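# Place the lid fully and upright onto the box

## Task

Set the lid onto the box right side up and seated fully down, crushing neither part, and finish with the box standing upright on the table.

## Robot and tools

Robot: two arms, left_arm and right_arm, facing each other across a table. In the scene frame the origin is the table centre, the table top sits at z = +0.020 m and +z is up. left_arm's base is at (-0.010, +0.458, +0.039) m with quat_wxyz (+0.705, 0, 0, -0.709), on the +y side. right_arm's base is at (-0.013, -0.459, +0.039) m with quat_wxyz (+0.712, 0, 0, +0.702). The arm names do not match the left or right of the images. Each gripper's fingers point along its own +x and close along its y. end_effector_position is the point between the fingers, 3 to 4 cm behind the tips. Only the last 1.5 cm of each inner finger face is flat.

Frames: hand poses, velocities, targets and wrist-camera poses are given in that arm's own base frame. Fixed cameras and the table use the scene frame. Offsets run along the arm's own base axes, and rotations turn about the Hand target's position. Reported positions can be off by a few centimetres, more at long reach.

execute_actions(actions, cameras): actions is a list of actions. Each action is up to 15 rows, one per 1/30 s step. A short action repeats its last row until all 15 steps are used. Every row holds 14 numbers in [-1, 1]: dx, dy, dz, rx, ry, rz, opening for left_arm, then the same seven for right_arm. You send all 14 even if only one arm moves. dx to rz are offsets from the arm's Hand target as it was when that action began, not from the previous row. So repeating an offset moves the arm further. 1.0 equals 0.6 m or 180 degrees. rx, ry, rz together form one rotation vector. A dx, dy, dz longer than 1.0 is scaled back along its line. Opening is absolute: +1 is fully open (0.080 m) and -1 is fully closed. Empty fingers meet near -0.78. Closing from fully open takes at least about 0.6 s. Images come back only if actions is empty or cameras lists them. Camera names are cam_high, cam_low, cam_left_wrist, cam_right_wrist, or ["all"]. An unknown name makes the whole call invalid.

move(target, speed, blend, opening_speed, grip_force, blocking, cameras): target is one 14-number row in the same layout, or a list of up to 15 such rows. Every row is an offset from the same starting Hand targets, not from the previous row. The gripper follows a straight path. speed is in m/s, from 0.002 to 4.3, default 0.25, and turning is limited to twice that in rad/s. Give one speed, or one per target. blend, in metres, rounds the corners of a list; 0 stops at each point. opening_speed is per second on the -1..+1 scale, 0.2 or more. grip_force is the per-pad force limit in newtons, 8 to 34, either one number or one per arm; it persists, and each scene starts at full force. Moves last from 0.5 s up to 10 s. They do not avoid obstacles or the other arm. Faster moves overshoot more and strike harder. Steer paths around an arm's own base, because passing close to it can flip the shoulder posture. The result adds a move: line reporting the ending: done (within 8 mm and 2 degrees), off_target, moving, held, blocked or fault, plus limits such as paced (pose clipped) or held (steps withheld). blocked means the gripper stopped far from its goal, usually against something, and now holds there pressing lightly. blocking=false returns after about 0.5 s while the move continues.

wait(seconds 0-10): runs the scene while each arm holds its command. stop(): brakes a running move, which needs some room. zoom_image(camera, region [x0,y0,x1,y1] pixels, at most 504x504): gives a closer look at the latest image from that camera. finished_scene(scene): ends the scene and cannot be undone. The lid must stay in place with the robot not touching it. Make no further calls in that reply. Scene 1 is a practice run.

Results: Hand target is your last commanded pose after clipping, and the next offsets count from it. The gripper often stops short of it. Any new command, even all zeros, asks for it again. If the gap remains, send the missing distance as an offset. Sending 0 for all six pose numbers re-commands the current target. You must always send the opening you want, since a 0 there is itself a command. grip_measured uses the same scale as opening and can be about 2 mm off. To hold a part, command roughly 0.08 below the reading at first touch. Joint torques and External joint torques hint at contact. Orientation commands are clipped to within 32 degrees of the measured orientation. Small moves can fail or drift sideways, so check the position and tilt after each move.

Avoid: dropping the lid, releasing it while it moves, slamming, hard pushes, and pressing the lid down onto the box hard enough to crush it. Do not knock the box over or let anything leave the table. Keep the arms, grippers and wrist cameras from hitting each other, and keep the camera cables off objects. Load limits (N m) are waist 17.8, shoulder 22, elbow 22, wrist pitch 5.8, wrist yaw 5.78 and wrist roll 5.42; exceeding one stops that arm for 10 s. Motors heat up when holding loads, when stretched out, or when pushing toward unreachable poses, and a hot motor stops the arm. Sending far targets in one step can cause an over-speed fault. Loose objects may get nudged now and then.

Each tool is called after "Call:" by a JSON object that holds its "method" and its "body".

## Session

Call:
{"method": "execute_actions", "body": {"actions": []}}

Scene clock: 0.00 s.
left_arm: end_effector_position=(+0.1449, +0.3551, +0.1457) grip_measured=+1.000 end_effector_quat_wxyz=(+0.748, +0.033, +0.655, +0.101) | right_arm: end_effector_position=(+0.2049, -0.0245, +0.3086) grip_measured=+1.000 end_effector_quat_wxyz=(+0.985, +0.091, -0.086, -0.120)
Joint positions: left_arm=[1.2 1.808 1.56 -1.095 0.043 1.099 0.08] | right_arm=[0.218 0.265 0.443 -0.012 0.47 0.129 0.08]
Joint velocities: within noise
Joint torques (N m): no reading
External joint torques (N m): no reading
Heat: left arm: hottest wrist pitch 33 °C (+0.0 °C/min); right arm: hottest wrist yaw 33 °C (+0.0 °C/min).
Hand target: left_arm +0.1452, +0.3559, +0.1488; +0.749, +0.037, +0.653, +0.104 | right_arm +0.2039, -0.0247, +0.3115; +0.984, +0.093, -0.090, -0.120
Tool commands: left_gripper/opening=+1.0 right_gripper/opening=+1.0

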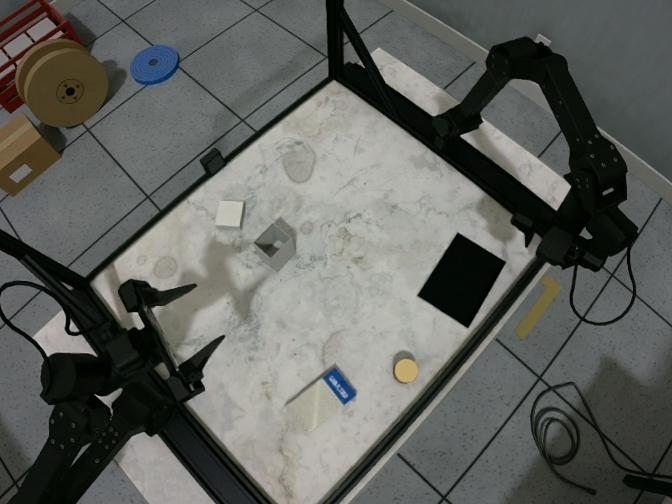

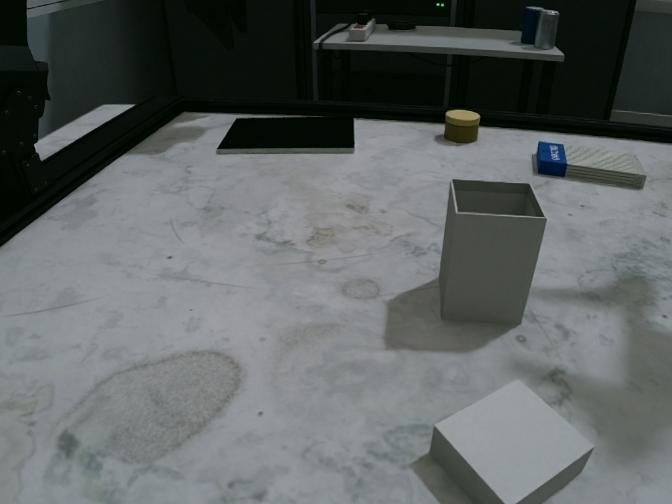

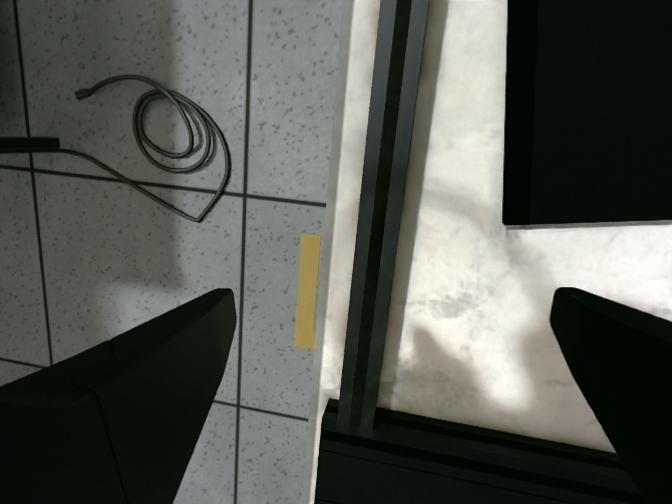

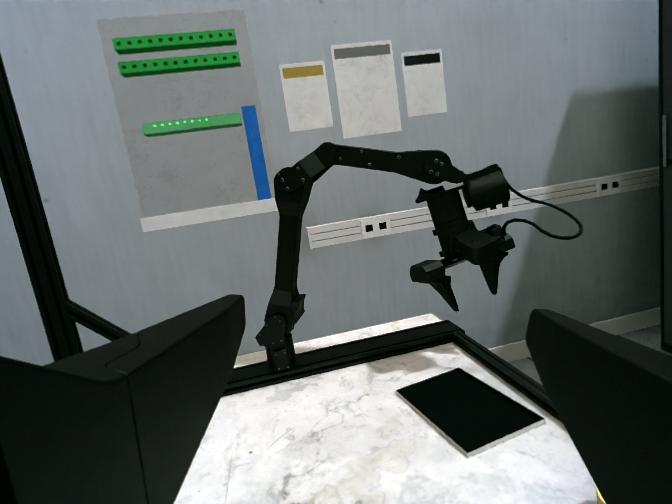

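Call:
{"method": "move", "body": {"target": [0,0,0,0,0,0,1,0.293,0.375,-0.06,0.014,0.553,0.11,1], "speed": 0.45, "cameras": ["all"]}}

Scene clock: 43.30 s.
left_arm: end_effector_position=(+0.1449, +0.3551, +0.1457) grip_measured=+1.000 end_effector_quat_wxyz=(+0.748, +0.033, +0.655, +0.101) | right_arm: end_effector_position=(+0.3764, +0.1994, +0.2724) grip_measured=+1.000 end_effector_quat_wxyz=(+0.811, +0.059, +0.580, +0.059)
Joint positions: left_arm=[1.2 1.808 1.56 -1.095 0.043 1.099 0.08] | right_arm=[0.489 2.015 2.335 -1.521 0.005 0.488 0.08]
Joint torques (N m): left_arm=[-0.06 -7.89 5.69 0.98 0.09 0.03] | right_arm=[-0.39 -9.58 7.61 1.31 -0.13 -0.06]
External joint torques (N m): left_arm=[-0.08 -0.49 -0.05 0.31 0.02 0.04] | right_arm=[-0.37 -1.36 2.49 0.46 -0.15 -0.05]
Heat: left arm: hottest wrist pitch 34 °C (+1.4 °C/min); right arm: hottest elbow 34 °C (+11.1 °C/min).
Hand target: left_arm +0.1452, +0.3559, +0.1488; +0.749, +0.037, +0.653, +0.104 | right_arm +0.3797, +0.2003, +0.2755; +0.707, +0.001, +0.707, +0.000
Off the commanded pose: left_arm 0.003 m, 1 deg | right_arm 0.005 m, 21 deg.
joint sent to its limit (right arm) — joint 3 (elbow), upper limit, where the elbow is as straight as it goes. The joint targets are off in orientation, not in position.
move: off_target (right_arm)

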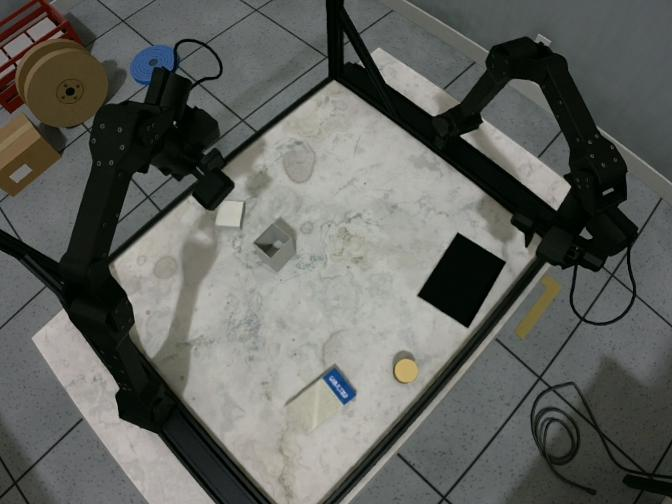

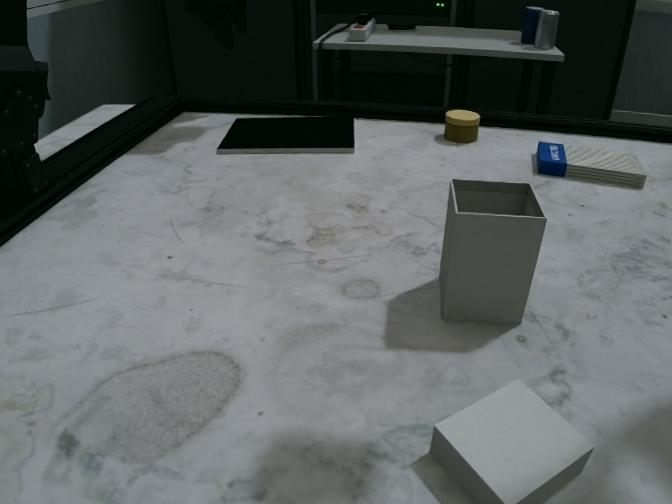

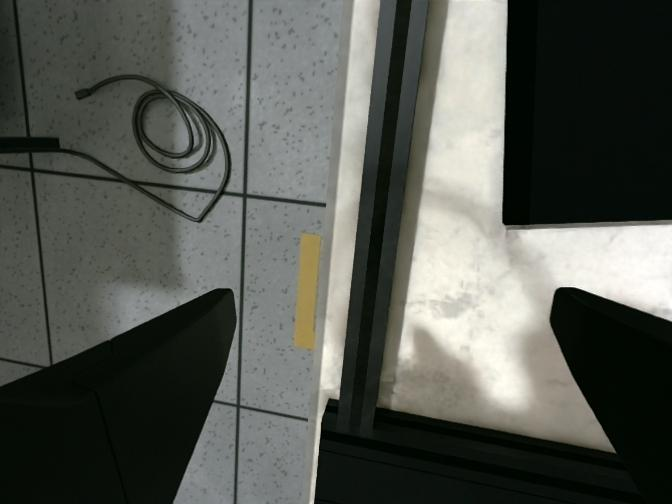

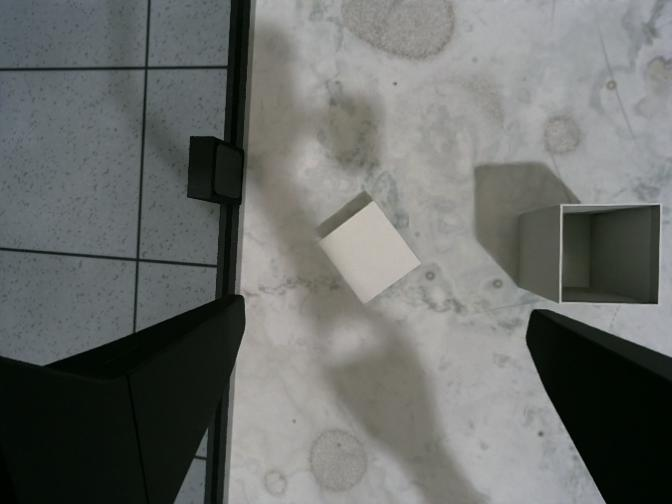

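Call:
{"method": "zoom_image", "body": {"camera": "cam_right_wrist", "region": [290, 170, 450, 330]}}

Call:
{"method": "zoom_image", "body": {"camera": "cam_high", "region": [200, 180, 310, 290]}}

Call:
{"method": "zoom_image", "body": {"camera": "cam_low", "region": [380, 160, 620, 504]}}

Scaled by 3.150 from the camera's 672x504 image, which has a finer 960x720 frame.

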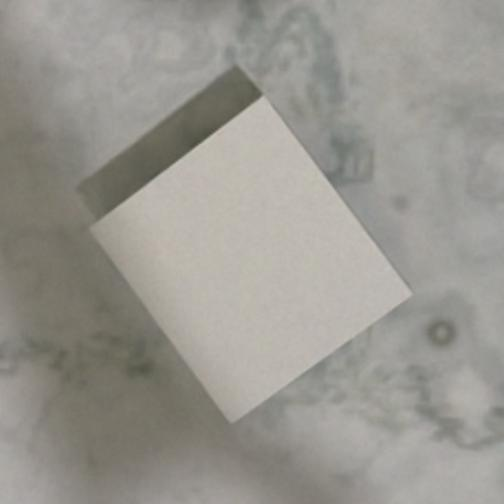

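Scaled by 4.582 from the camera's 672x504 image, which has a finer 960x720 frame.

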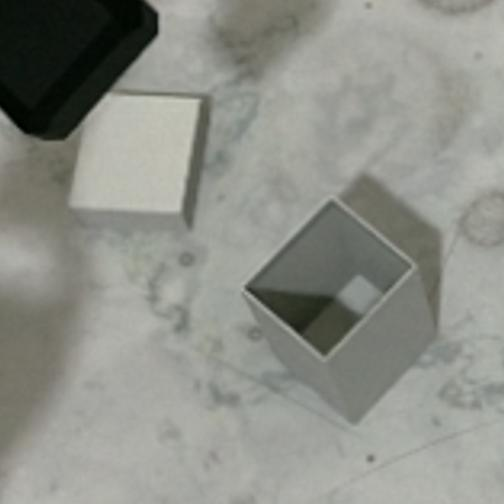

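Scaled by 1.465 from the camera's 672x504 image, which has a finer 960x720 frame.

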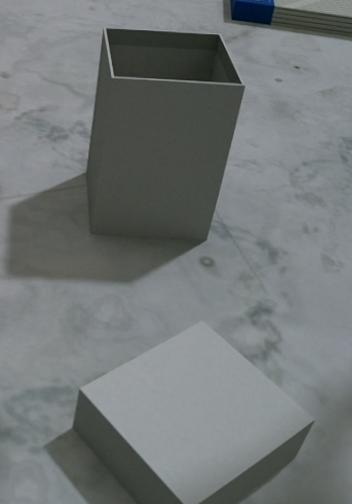

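Call:
{"method": "move", "body": {"target": [0,0,0,0,0,0,1,0.042,0.041,-0.2425,0,0,0.2056,1], "speed": 0.35, "cameras": ["all"]}}

Scene clock: 108.57 s.
left_arm: end_effector_position=(+0.1449, +0.3551, +0.1457) grip_measured=+1.000 end_effector_quat_wxyz=(+0.748, +0.033, +0.655, +0.101) | right_arm: end_effector_position=(+0.4022, +0.2229, +0.1276) grip_measured=+1.000 end_effector_quat_wxyz=(+0.682, -0.218, +0.660, +0.226)
Joint positions: left_arm=[1.2 1.808 1.56 -1.095 0.043 1.099 0.08] | right_arm=[0.504 2.355 2.336 -1.519 -0.006 -0.134 0.08]
Joint torques (N m): left_arm=[0.03 -7.94 5.86 0.95 0.11 -0.01] | right_arm=[0.18 -12.26 7.67 0.65 0.09 -0.13]
External joint torques (N m): left_arm=[-0.04 -0.57 0.2 0.31 0.05 0] | right_arm=[0.12 -1.85 2.35 0.26 0.11 -0.13]
Heat: left arm: hottest wrist pitch 34 °C (+0.0 °C/min); right arm: hottest elbow 38 °C (+3.0 °C/min).
Hand target: left_arm +0.1452, +0.3559, +0.1488; +0.749, +0.037, +0.653, +0.104 | right_arm +0.4049, +0.2250, +0.1301; +0.671, -0.224, +0.670, +0.225
Off the commanded pose: left_arm 0.003 m, 1 deg | right_arm 0.004 m, 2 deg.
joint sent to its limit (right arm) — joint 3 (elbow), upper limit, where the elbow is as straight as it goes. The joint targets are off in orientation, not in position.
move: done

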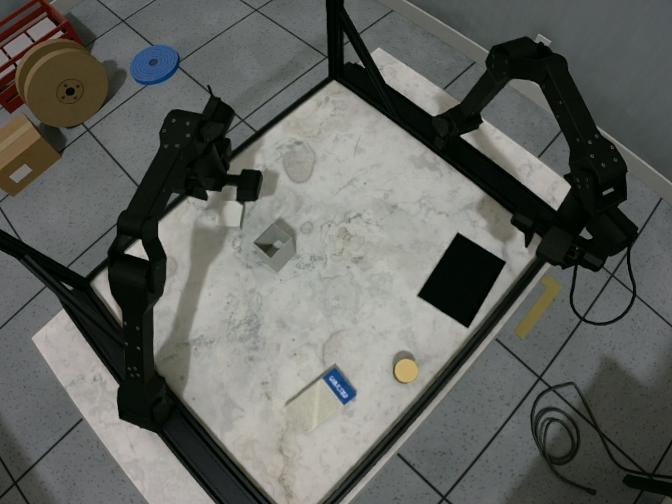

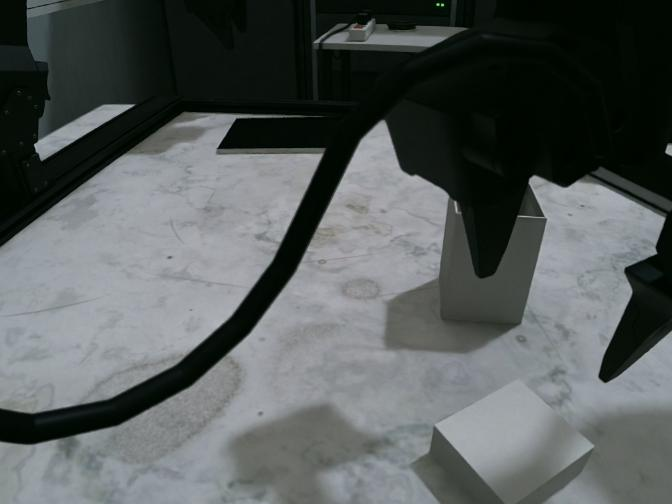

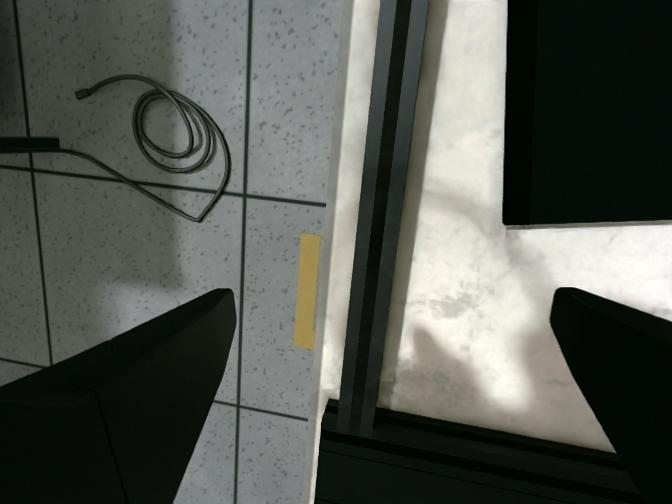

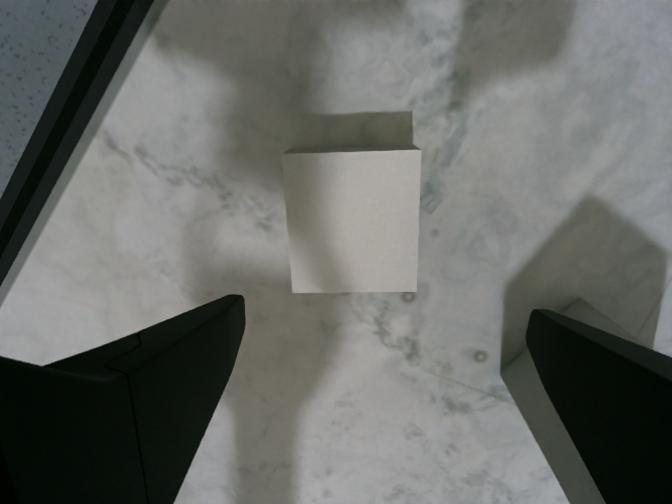

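Call:
{"method": "move", "body": {"target": [0,0,0,0,0,0,1,-0.008,0.0105,-0.092,0,0.006,0,1], "speed": 0.25, "cameras": ["cam_low","cam_right_wrist"]}}

Scene clock: 130.13 s.
left_arm: end_effector_position=(+0.1449, +0.3551, +0.1457) grip_measured=+1.000 end_effector_quat_wxyz=(+0.748, +0.033, +0.655, +0.101) | right_arm: end_effector_position=(+0.4011, +0.2298, +0.0763) grip_measured=+1.000 end_effector_quat_wxyz=(+0.665, -0.224, +0.675, +0.226)
Joint positions: left_arm=[1.2 1.808 1.56 -1.095 0.043 1.099 0.08] | right_arm=[0.518 2.392 2.196 -1.388 -0.006 -0.13 0.08]
Joint torques (N m): left_arm=[-0.03 -7.92 5.84 0.96 0.08 -0.01] | right_arm=[0.14 -12.55 5.95 0.58 -0.16 0.15]
External joint torques (N m): left_arm=[0 -0.64 0.23 0.33 0.01 0] | right_arm=[0.1 -1.9 0.6 0.29 -0.15 0.15]
Heat: left arm: hottest wrist pitch 34 °C (+0.0 °C/min); right arm: hottest shoulder 43 °C (+12.2 °C/min).
Hand target: left_arm +0.1452, +0.3559, +0.1488; +0.749, +0.037, +0.653, +0.104 | right_arm +0.4002, +0.2312, +0.0748; +0.665, -0.222, +0.676, +0.227
Off the commanded pose: left_arm 0.003 m, 1 deg | right_arm 0.002 m, 0 deg.
move: done
Images, in order (width x height): cam_low 672x504, cam_right_wrist 672x504.

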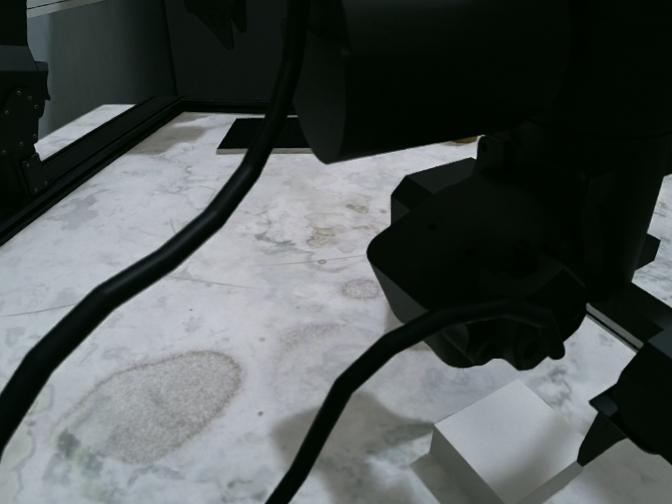

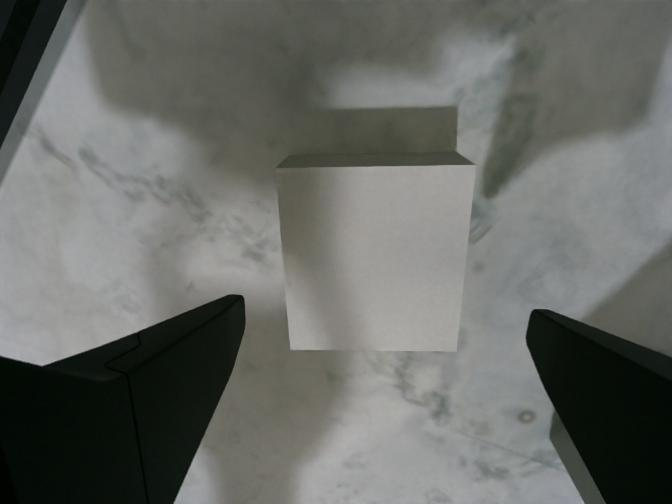

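Call:
{"method": "move", "body": {"target": [[0,0,0,0,0,0,1,-0.003,0.004,-0.073,0,0,0,1],[0,0,0,0,0,0,1,-0.003,0.004,-0.073,0,0,0,0.18]], "speed": 0.15, "grip_force": 10, "opening_speed": 0.7, "cameras": ["cam_low","cam_right_wrist"]}}

Scene clock: 148.07 s.
left_arm: end_effector_position=(+0.1449, +0.3551, +0.1457) grip_measured=+1.000 end_effector_quat_wxyz=(+0.748, +0.033, +0.655, +0.101) | right_arm: end_effector_position=(+0.4003, +0.2325, +0.0345) grip_measured=+0.542 end_effector_quat_wxyz=(+0.667, -0.224, +0.673, +0.227)
Joint positions: left_arm=[1.2 1.808 1.56 -1.095 0.043 1.099 0.08] | right_arm=[0.524 2.397 2.039 -1.22 -0.006 -0.124 0.059]
Joint torques (N m): left_arm=[0.07 -7.91 5.73 0.98 0.1 0.01] | right_arm=[0.22 -12.16 5.6 0.6 -0.15 0.18]
External joint torques (N m): left_arm=[0.05 -0.57 0.08 0.34 0.02 0.02] | right_arm=[0.26 -1.49 0.22 0.28 -0.14 0.18]
Heat: left arm: hottest wrist pitch 34 °C (+0.0 °C/min); right arm: hottest shoulder 45 °C (+13.2 °C/min).
Hand target: left_arm +0.1452, +0.3559, +0.1488; +0.749, +0.037, +0.653, +0.104 | right_arm +0.3984, +0.2336, +0.0311; +0.665, -0.222, +0.676, +0.227
Off the commanded pose: left_arm 0.003 m, 1 deg | right_arm 0.004 m, 1 deg.
grip_force (N): 10, 10
move: done
Images, in order (width x height): cam_low 672x504, cam_right_wrist 672x504.

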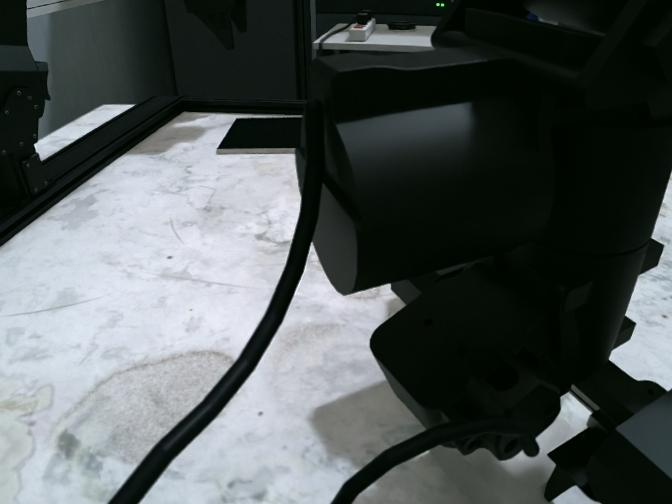

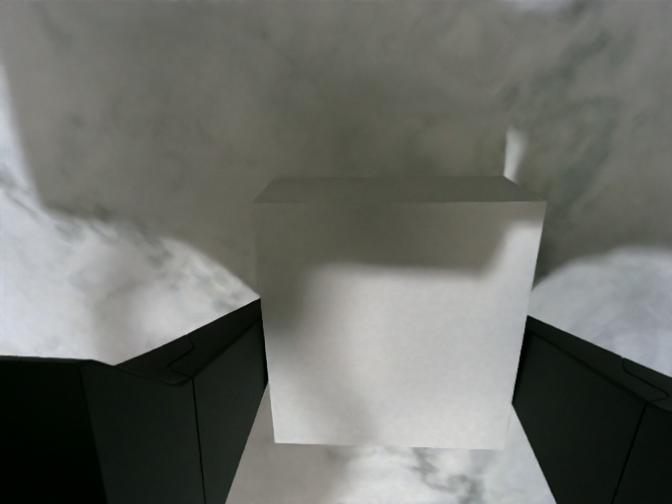

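Call:
{"method": "move", "body": {"target": [[0,0,0,0,0,0,1,0,0,0.1,0,0,0,0.18],[0,0,0,0,0,0,1,0.003,-0.04,0.22,0,0,-0.2056,0.18]], "speed": 0.25, "blend": 0.03, "cameras": ["all"]}}

Scene clock: 200.37 s.
left_arm: end_effector_position=(+0.1449, +0.3551, +0.1457) grip_measured=+1.000 end_effector_quat_wxyz=(+0.748, +0.033, +0.655, +0.101) | right_arm: end_effector_position=(+0.3988, +0.2094, +0.1518) grip_measured=+0.542 end_effector_quat_wxyz=(+0.722, +0.011, +0.691, +0.016)
Joint positions: left_arm=[1.2 1.808 1.56 -1.095 0.043 1.099 0.08] | right_arm=[0.479 2.299 2.336 -1.552 -0.013 0.473 0.059]
Joint torques (N m): left_arm=[0.01 -7.98 5.82 0.99 0.1 -0.01] | right_arm=[-0.17 -14.32 7.68 0.35 -0.13 0.18]
External joint torques (N m): left_arm=[-0.04 -0.63 0.13 0.33 0.03 0] | right_arm=[-0.14 -4.25 2.42 -0.05 -0.14 0.19]
Heat: left arm: hottest shoulder 34 °C (+1.0 °C/min); right arm: hottest shoulder 46 °C (+2.0 °C/min).
Hand target: left_arm +0.1452, +0.3559, +0.1488; +0.749, +0.037, +0.653, +0.104 | right_arm +0.4002, +0.2097, +0.1629; +0.702, +0.004, +0.712, +0.004
Off the commanded pose: left_arm 0.003 m, 1 deg | right_arm 0.011 m, 4 deg.
joint sent to its limit (right arm) — joint 3 (elbow), upper limit, where the elbow is as straight as it goes. The joint targets are off in orientation, not in position.
grip_force (N): 10, 10
move: off_target (right_arm)

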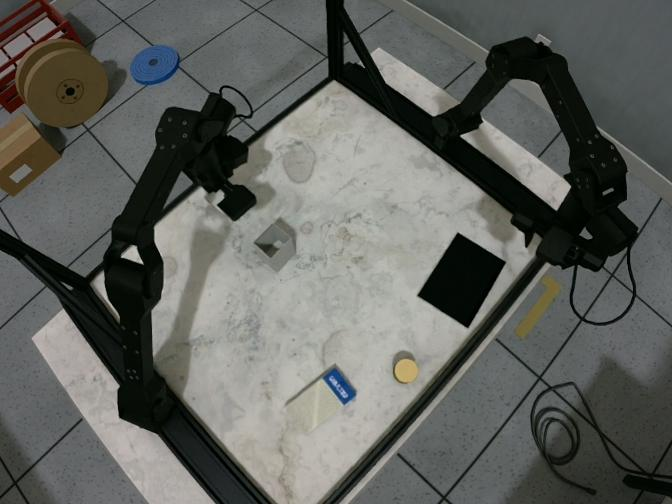

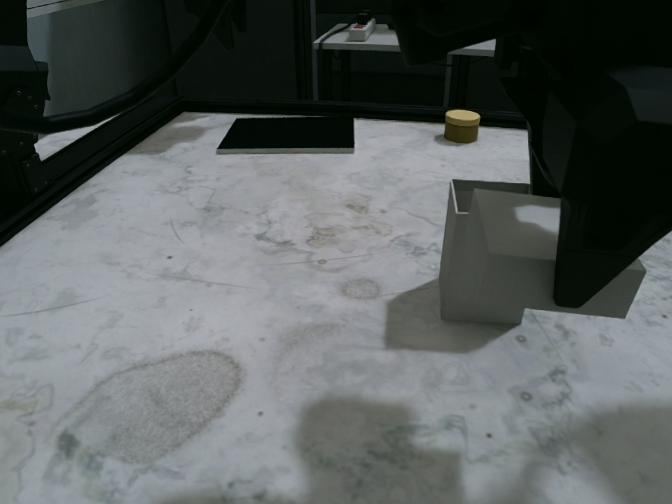

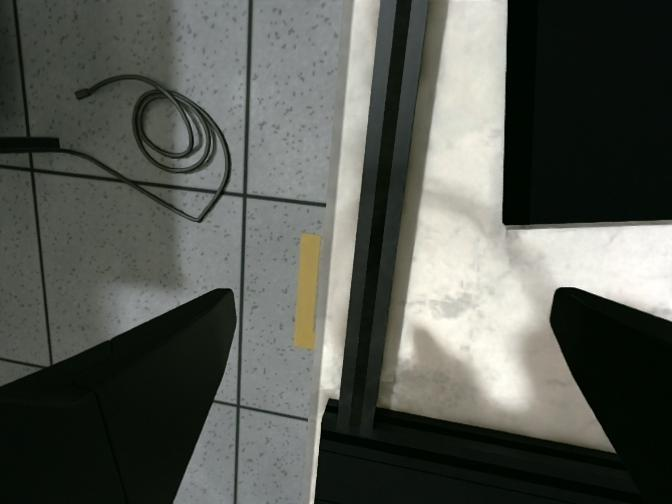

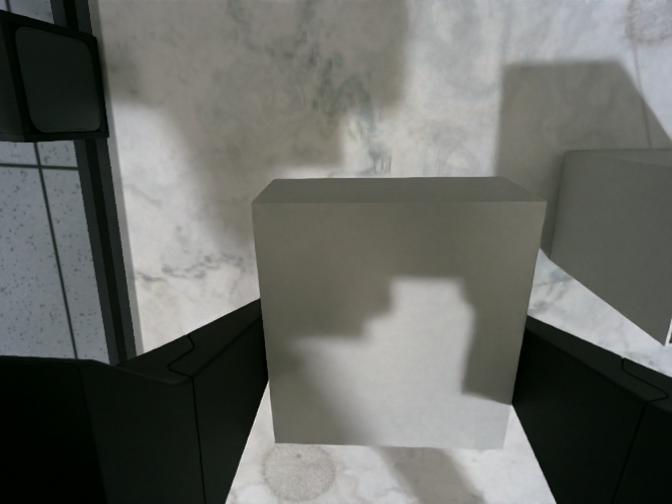

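Call:
{"method": "move", "body": {"target": [0,0,0,0,0,0,1,0.012,-0.226,0,-0.010,0,0.0167,0.18], "speed": 0.2, "cameras": ["all"]}}

Scene clock: 256.27 s.
left_arm: end_effector_position=(+0.1449, +0.3551, +0.1457) grip_measured=+1.000 end_effector_quat_wxyz=(+0.748, +0.033, +0.655, +0.101) | right_arm: end_effector_position=(+0.4097, +0.0742, +0.1566) grip_measured=+0.542 end_effector_quat_wxyz=(+0.704, -0.022, +0.709, +0.011)
Joint positions: left_arm=[1.2 1.808 1.56 -1.095 0.043 1.099 0.08] | right_arm=[0.184 2.186 2.169 -1.563 0.014 0.138 0.059]
Joint torques (N m): left_arm=[-0.08 -7.83 5.82 0.97 0.1 0.02] | right_arm=[0.17 -13.79 5.46 0.26 0.1 -0.13]
External joint torques (N m): left_arm=[-0.09 -0.45 0.11 0.31 0.03 0.03] | right_arm=[0.2 -4.38 0.24 -0.02 0.08 -0.13]
Heat: left arm: hottest shoulder 35 °C (+1.0 °C/min); right arm: hottest shoulder 67 °C (+21.3 °C/min). Fold the right arm in close to its base, or ease its load, before you think long.
Hand target: left_arm +0.1452, +0.3559, +0.1488; +0.749, +0.037, +0.653, +0.104 | right_arm +0.4073, +0.0740, +0.1630; +0.702, -0.025, +0.712, +0.012
Off the commanded pose: left_arm 0.003 m, 1 deg | right_arm 0.007 m, 1 deg.
MOTOR HOT: joint 2 (shoulder) of the right arm reports 67 °C; the controller stops that arm at 95 °C. To cool a motor, set the load down, stop pushing, or move to a pose that needs little force.
joint sent to its limit (right arm) — joint 4 (wrist pitch), lower limit. The joint targets still meet the commanded pose.
grip_force (N): 10, 10
move: done

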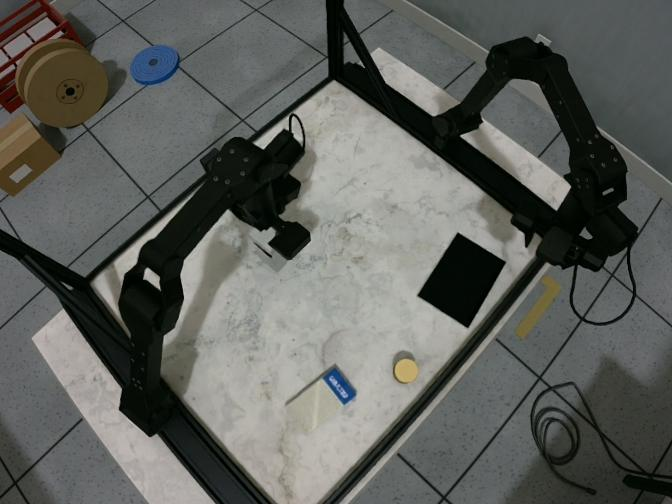

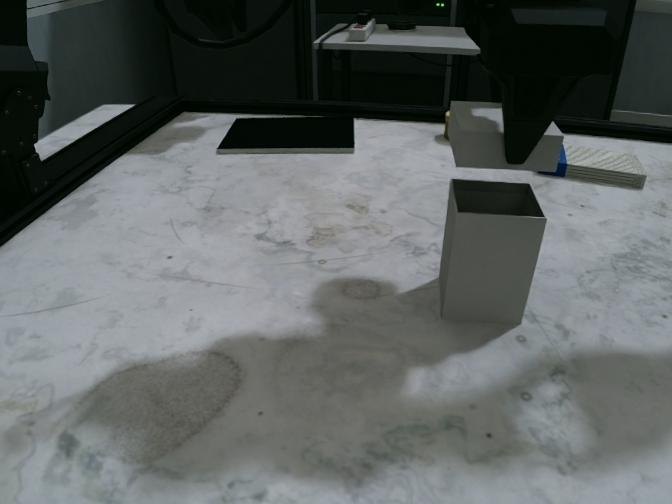

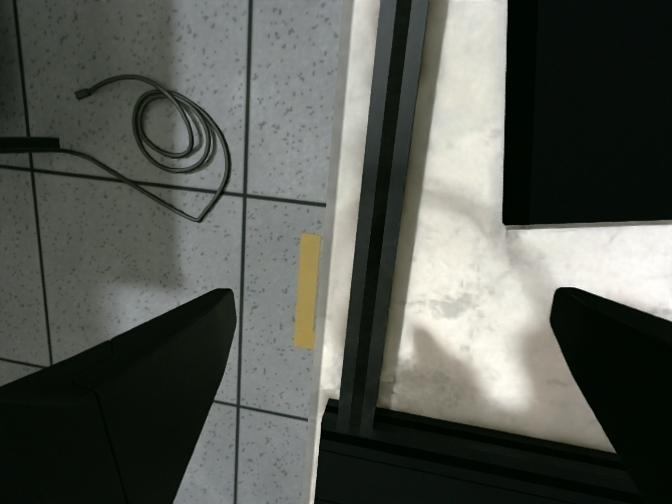

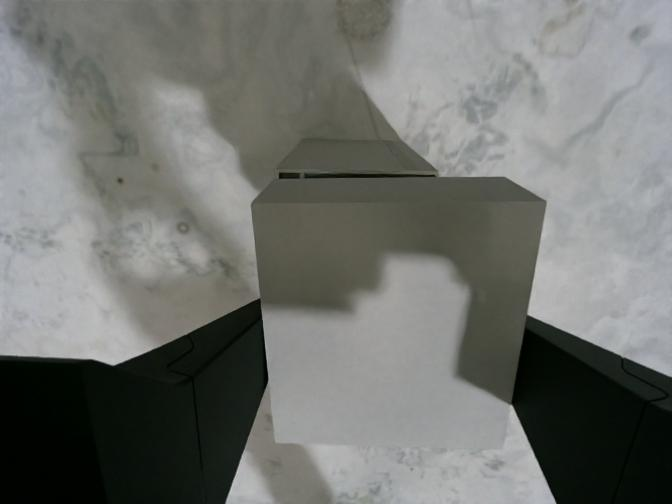

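Call:
{"method": "move", "body": {"target": [0,0,0,0,0,0,1,-0.0062,0.0083,-0.048,0.0,0,-0.004,0.18], "speed": 0.2, "cameras": ["cam_low","cam_right_wrist"]}}

Call:
{"method": "zoom_image", "body": {"camera": "cam_low", "region": [400, 100, 620, 340]}}

Call:
{"method": "zoom_image", "body": {"camera": "cam_right_wrist", "region": [220, 120, 580, 260]}}

Scene clock: 279.77 s.
left_arm: end_effector_position=(+0.1449, +0.3551, +0.1457) grip_measured=+1.000 end_effector_quat_wxyz=(+0.748, +0.033, +0.655, +0.101) | right_arm: end_effector_position=(+0.4047, +0.0785, +0.1283) grip_measured=+0.542 end_effector_quat_wxyz=(+0.696, -0.022, +0.718, +0.008)
Joint positions: left_arm=[1.2 1.808 1.56 -1.095 0.043 1.099 0.08] | right_arm=[0.197 2.168 2.026 -1.462 0.014 0.155 0.059]
Joint torques (N m): left_arm=[0.1 -7.88 5.76 0.98 0.08 0] | right_arm=[0.2 -13.53 5.48 0.58 0.07 0.13]
External joint torques (N m): left_arm=[0.07 -0.5 0.06 0.32 0.01 0.01] | right_arm=[0.08 -4.24 0.19 0.29 0.07 0.13]
Heat: left arm: hottest shoulder 35 °C (+1.0 °C/min); right arm: hottest shoulder 69 °C (+11.0 °C/min). Fold the right arm in close to its base, or ease its load, before you think long.
Hand target: left_arm +0.1452, +0.3559, +0.1488; +0.749, +0.037, +0.653, +0.104 | right_arm +0.4036, +0.0790, +0.1341; +0.702, -0.021, +0.712, +0.007
Off the commanded pose: left_arm 0.003 m, 1 deg | right_arm 0.006 m, 1 deg.
MOTOR HOT: still on. Joint 2 (shoulder) of the right arm reports 69 °C.
grip_force (N): 10, 10
move: done
Images, in order (width x height): cam_low 672x504, cam_right_wrist 672x504.

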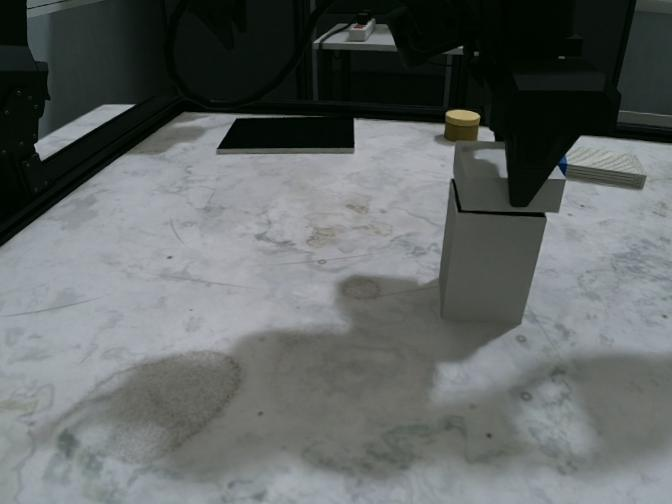

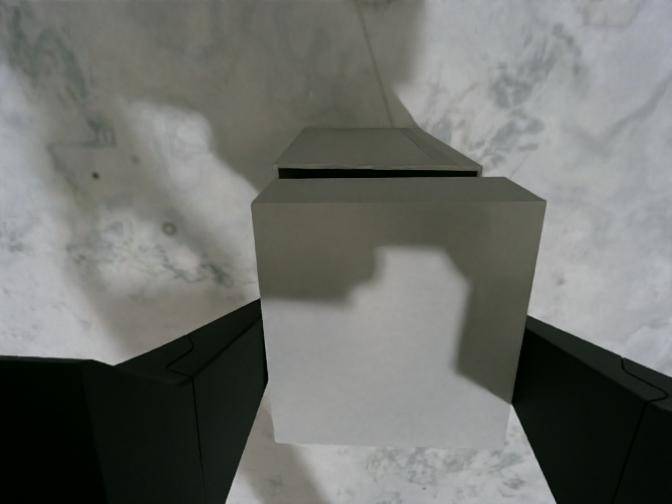

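Scaled by 2.100 from the camera's 672x504 image, which has a finer 960x720 frame.

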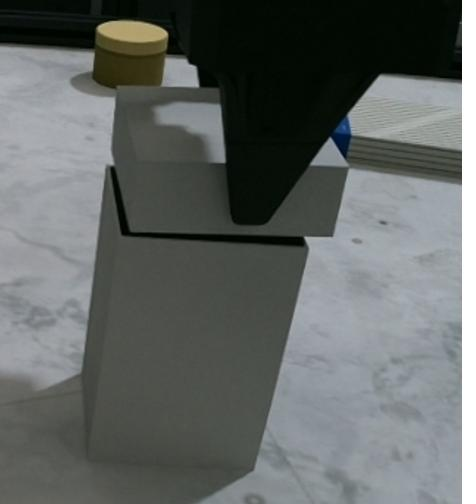

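Scaled by 1.400 from the camera's 672x504 image, which has a finer 960x720 frame.

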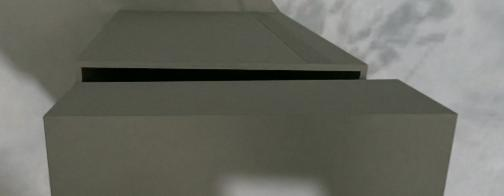

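Call:
{"method": "move", "body": {"target": [[0,0,0,0,0,0,1,0.0065,0.002,0,0.002,-0.008,0,0.18],[0,0,0,0,0,0,1,0.0065,0.002,-0.007,0.002,-0.008,0,0.18]], "speed": 0.05, "cameras": ["cam_low","cam_right_wrist"]}}

Call:
{"method": "zoom_image", "body": {"camera": "cam_low", "region": [430, 130, 580, 230]}}

Call:
{"method": "zoom_image", "body": {"camera": "cam_right_wrist", "region": [220, 120, 580, 260]}}

Scene clock: 326.73 s.
left_arm: end_effector_position=(+0.1449, +0.3551, +0.1457) grip_measured=+1.000 end_effector_quat_wxyz=(+0.748, +0.033, +0.655, +0.101) | right_arm: end_effector_position=(+0.4089, +0.0794, +0.1256) grip_measured=+0.542 end_effector_quat_wxyz=(+0.707, -0.020, +0.707, +0.010)
Joint positions: left_arm=[1.2 1.808 1.56 -1.095 0.043 1.099 0.08] | right_arm=[0.197 2.156 1.996 -1.415 0.014 0.156 0.059]
Joint torques (N m): left_arm=[0.05 -7.94 5.75 0.98 0.08 0] | right_arm=[0.29 -13.32 5.3 0.64 0.01 0.14]
External joint torques (N m): left_arm=[0.09 -0.54 0.04 0.32 0 0.01] | right_arm=[0.37 -3.86 -0.12 0.31 0 0.14]
Heat: left arm: hottest elbow 36 °C (+1.0 °C/min); right arm: hottest shoulder 68 °C (-1.0 °C/min). Fold the right arm in close to its base, or ease its load, before you think long.
Hand target: left_arm +0.1452, +0.3559, +0.1488; +0.749, +0.037, +0.653, +0.104 | right_arm +0.4076, +0.0802, +0.1301; +0.711, -0.019, +0.703, +0.009
Off the commanded pose: left_arm 0.003 m, 1 deg | right_arm 0.005 m, 1 deg.
MOTOR HOT: still on. Joint 2 (shoulder) of the right arm reports 68 °C.
grip_force (N): 10, 10
move: done
Images, in order (width x height): cam_low 672x504, cam_right_wrist 672x504.

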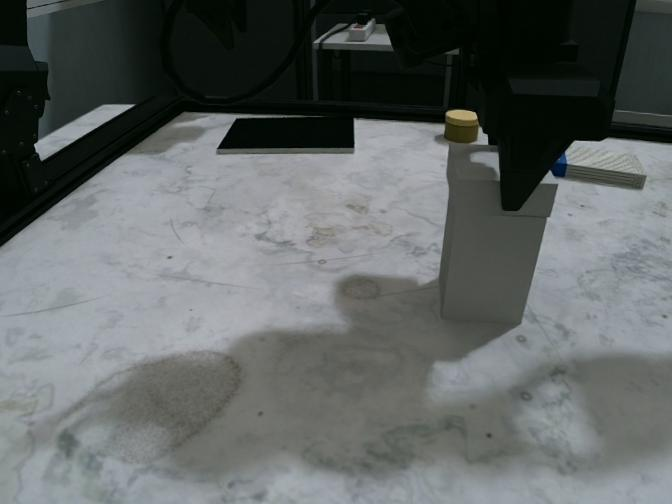

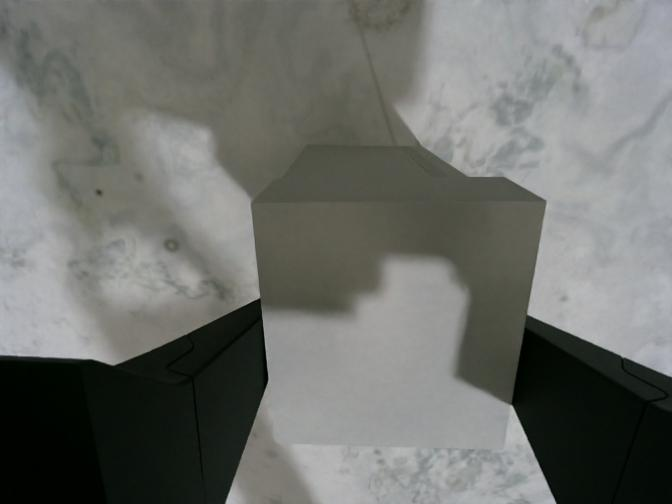

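Scaled by 3.360 from the camera's 672x504 image, which has a finer 960x720 frame.

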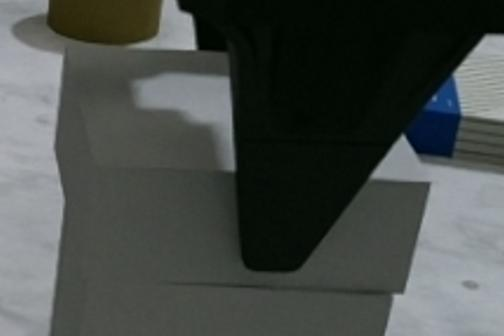

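Scaled by 1.400 from the camera's 672x504 image, which has a finer 960x720 frame.

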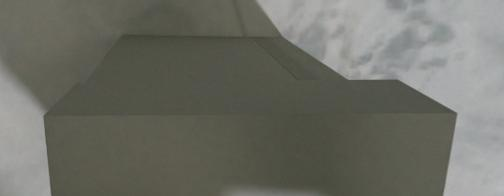

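Call:
{"method": "move", "body": {"target": [[0,0,0,0,0,0,1,0.0008,0.004,0.001,0,0,0,0.18],[0,0,0,0,0,0,1,0.0008,0.004,-0.007,0,0,0,0.18]], "speed": 0.05, "cameras": ["cam_low","cam_right_wrist"]}}

Call:
{"method": "zoom_image", "body": {"camera": "cam_low", "region": [430, 130, 580, 230]}}

Call:
{"method": "zoom_image", "body": {"camera": "cam_right_wrist", "region": [220, 120, 580, 260]}}

Scene clock: 348.53 s.
left_arm: end_effector_position=(+0.1449, +0.3551, +0.1457) grip_measured=+1.000 end_effector_quat_wxyz=(+0.748, +0.033, +0.655, +0.101) | right_arm: end_effector_position=(+0.4087, +0.0818, +0.1248) grip_measured=+0.542 end_effector_quat_wxyz=(+0.708, -0.019, +0.705, +0.010)
Joint positions: left_arm=[1.2 1.808 1.56 -1.095 0.043 1.099 0.08] | right_arm=[0.203 2.152 1.986 -1.404 0.014 0.161 0.059]
Joint torques (N m): left_arm=[0.04 -7.87 5.81 0.97 0.12 0] | right_arm=[0.21 -12.42 5.06 0.91 0.08 0.14]
External joint torques (N m): left_arm=[-0.01 -0.5 0.08 0.3 0.05 0.01] | right_arm=[0.21 -3.01 -0.34 0.59 0.07 0.14]
Heat: left arm: hottest shoulder 36 °C (+1.0 °C/min); right arm: hottest shoulder 64 °C (-5.0 °C/min). Fold the right arm in close to its base, or ease its load, before you think long.
Hand target: left_arm +0.1452, +0.3559, +0.1488; +0.749, +0.037, +0.653, +0.104 | right_arm +0.4080, +0.0826, +0.1258; +0.711, -0.019, +0.703, +0.009
Off the commanded pose: left_arm 0.003 m, 1 deg | right_arm 0.002 m, 0 deg.
MOTOR HOT: still on. Joint 2 (shoulder) of the right arm reports 64 °C.
grip_force (N): 10, 10
move: done
Images, in order (width x height): cam_low 672x504, cam_right_wrist 672x504.

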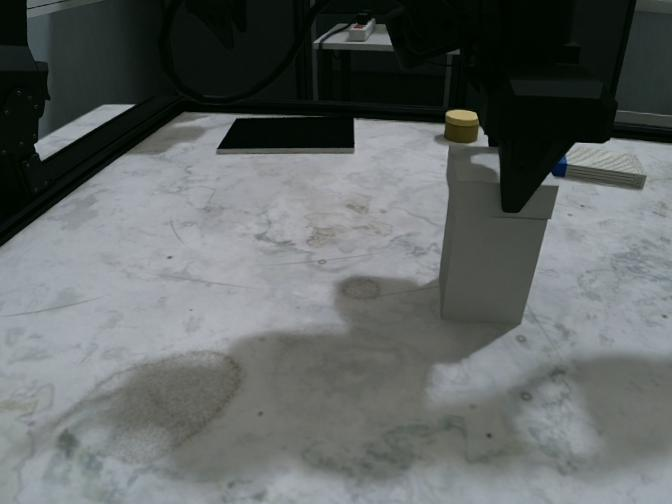

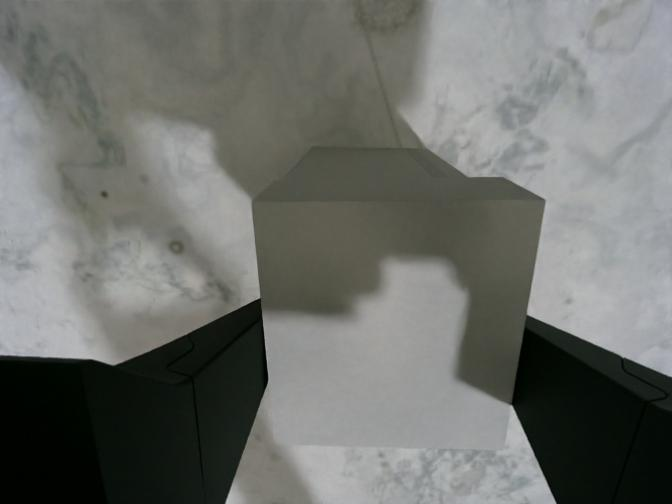

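Scaled by 3.360 from the camera's 672x504 image, which has a finer 960x720 frame.

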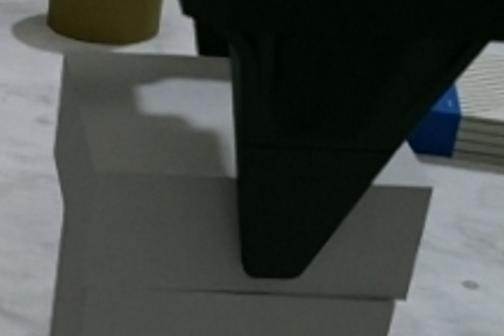

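Scaled by 1.400 from the camera's 672x504 image, which has a finer 960x720 frame.

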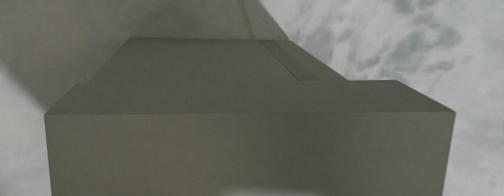

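Call:
{"method": "move", "body": {"target": [0,0,0,0,0,0,1,0.0008,0,0.0115,0,0,0,0.18], "speed": 0.05, "cameras": ["cam_low","cam_right_wrist"]}}

Call:
{"method": "zoom_image", "body": {"camera": "cam_low", "region": [430, 130, 580, 230]}}

Call:
{"method": "zoom_image", "body": {"camera": "cam_right_wrist", "region": [220, 120, 580, 260]}}

Scene clock: 376.07 s.
left_arm: end_effector_position=(+0.1449, +0.3551, +0.1457) grip_measured=+1.000 end_effector_quat_wxyz=(+0.748, +0.033, +0.655, +0.101) | right_arm: end_effector_position=(+0.4066, +0.0814, +0.1274) grip_measured=+0.542 end_effector_quat_wxyz=(+0.705, -0.020, +0.709, +0.009)
Joint positions: left_arm=[1.2 1.808 1.56 -1.095 0.043 1.099 0.08] | right_arm=[0.203 2.152 1.997 -1.423 0.014 0.161 0.059]
Joint torques (N m): left_arm=[-0.05 -7.96 5.76 0.98 0.08 -0.01] | right_arm=[0.31 -11.89 7.83 0.15 0.05 0.16]
External joint torques (N m): left_arm=[-0.03 -0.53 0.07 0.34 0.01 0] | right_arm=[0.34 -2.58 2.47 -0.16 0.03 0.15]
Heat: left arm: hottest shoulder 36 °C (+1.0 °C/min); right arm: hottest shoulder 67 °C (-1.0 °C/min). Fold the right arm in close to its base, or ease its load, before you think long.
Hand target: left_arm +0.1452, +0.3559, +0.1488; +0.749, +0.037, +0.653, +0.104 | right_arm +0.4085, +0.0827, +0.1327; +0.711, -0.019, +0.703, +0.009
Off the commanded pose: left_arm 0.003 m, 1 deg | right_arm 0.006 m, 1 deg.
MOTOR HOT: still on. Joint 2 (shoulder) of the right arm reports 67 °C.
grip_force (N): 10, 10
move: done
Images, in order (width x height): cam_low 672x504, cam_right_wrist 672x504.

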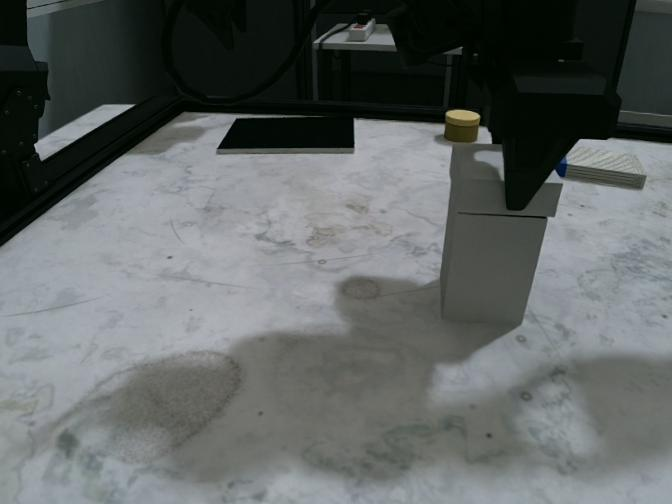

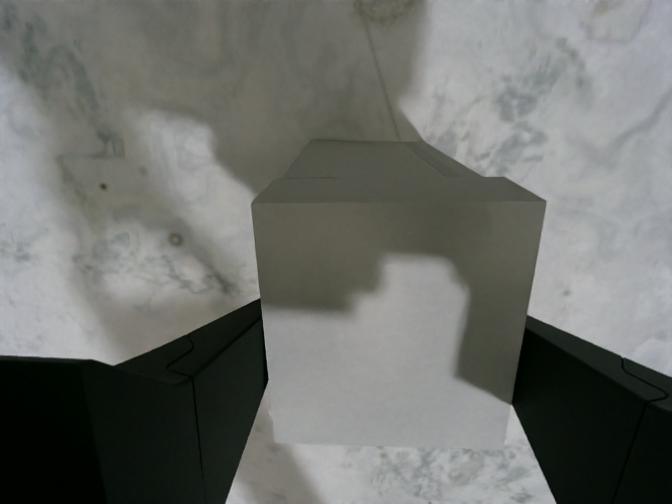

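Scaled by 3.360 from the camera's 672x504 image, which has a finer 960x720 frame.

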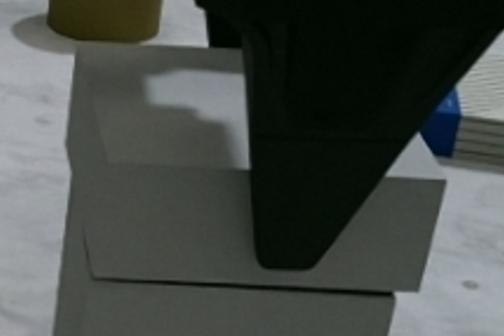

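Scaled by 1.400 from the camera's 672x504 image, which has a finer 960x720 frame.

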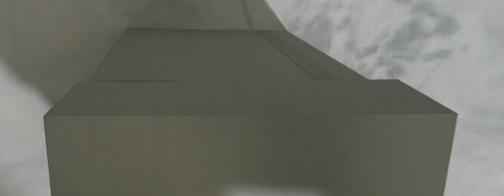

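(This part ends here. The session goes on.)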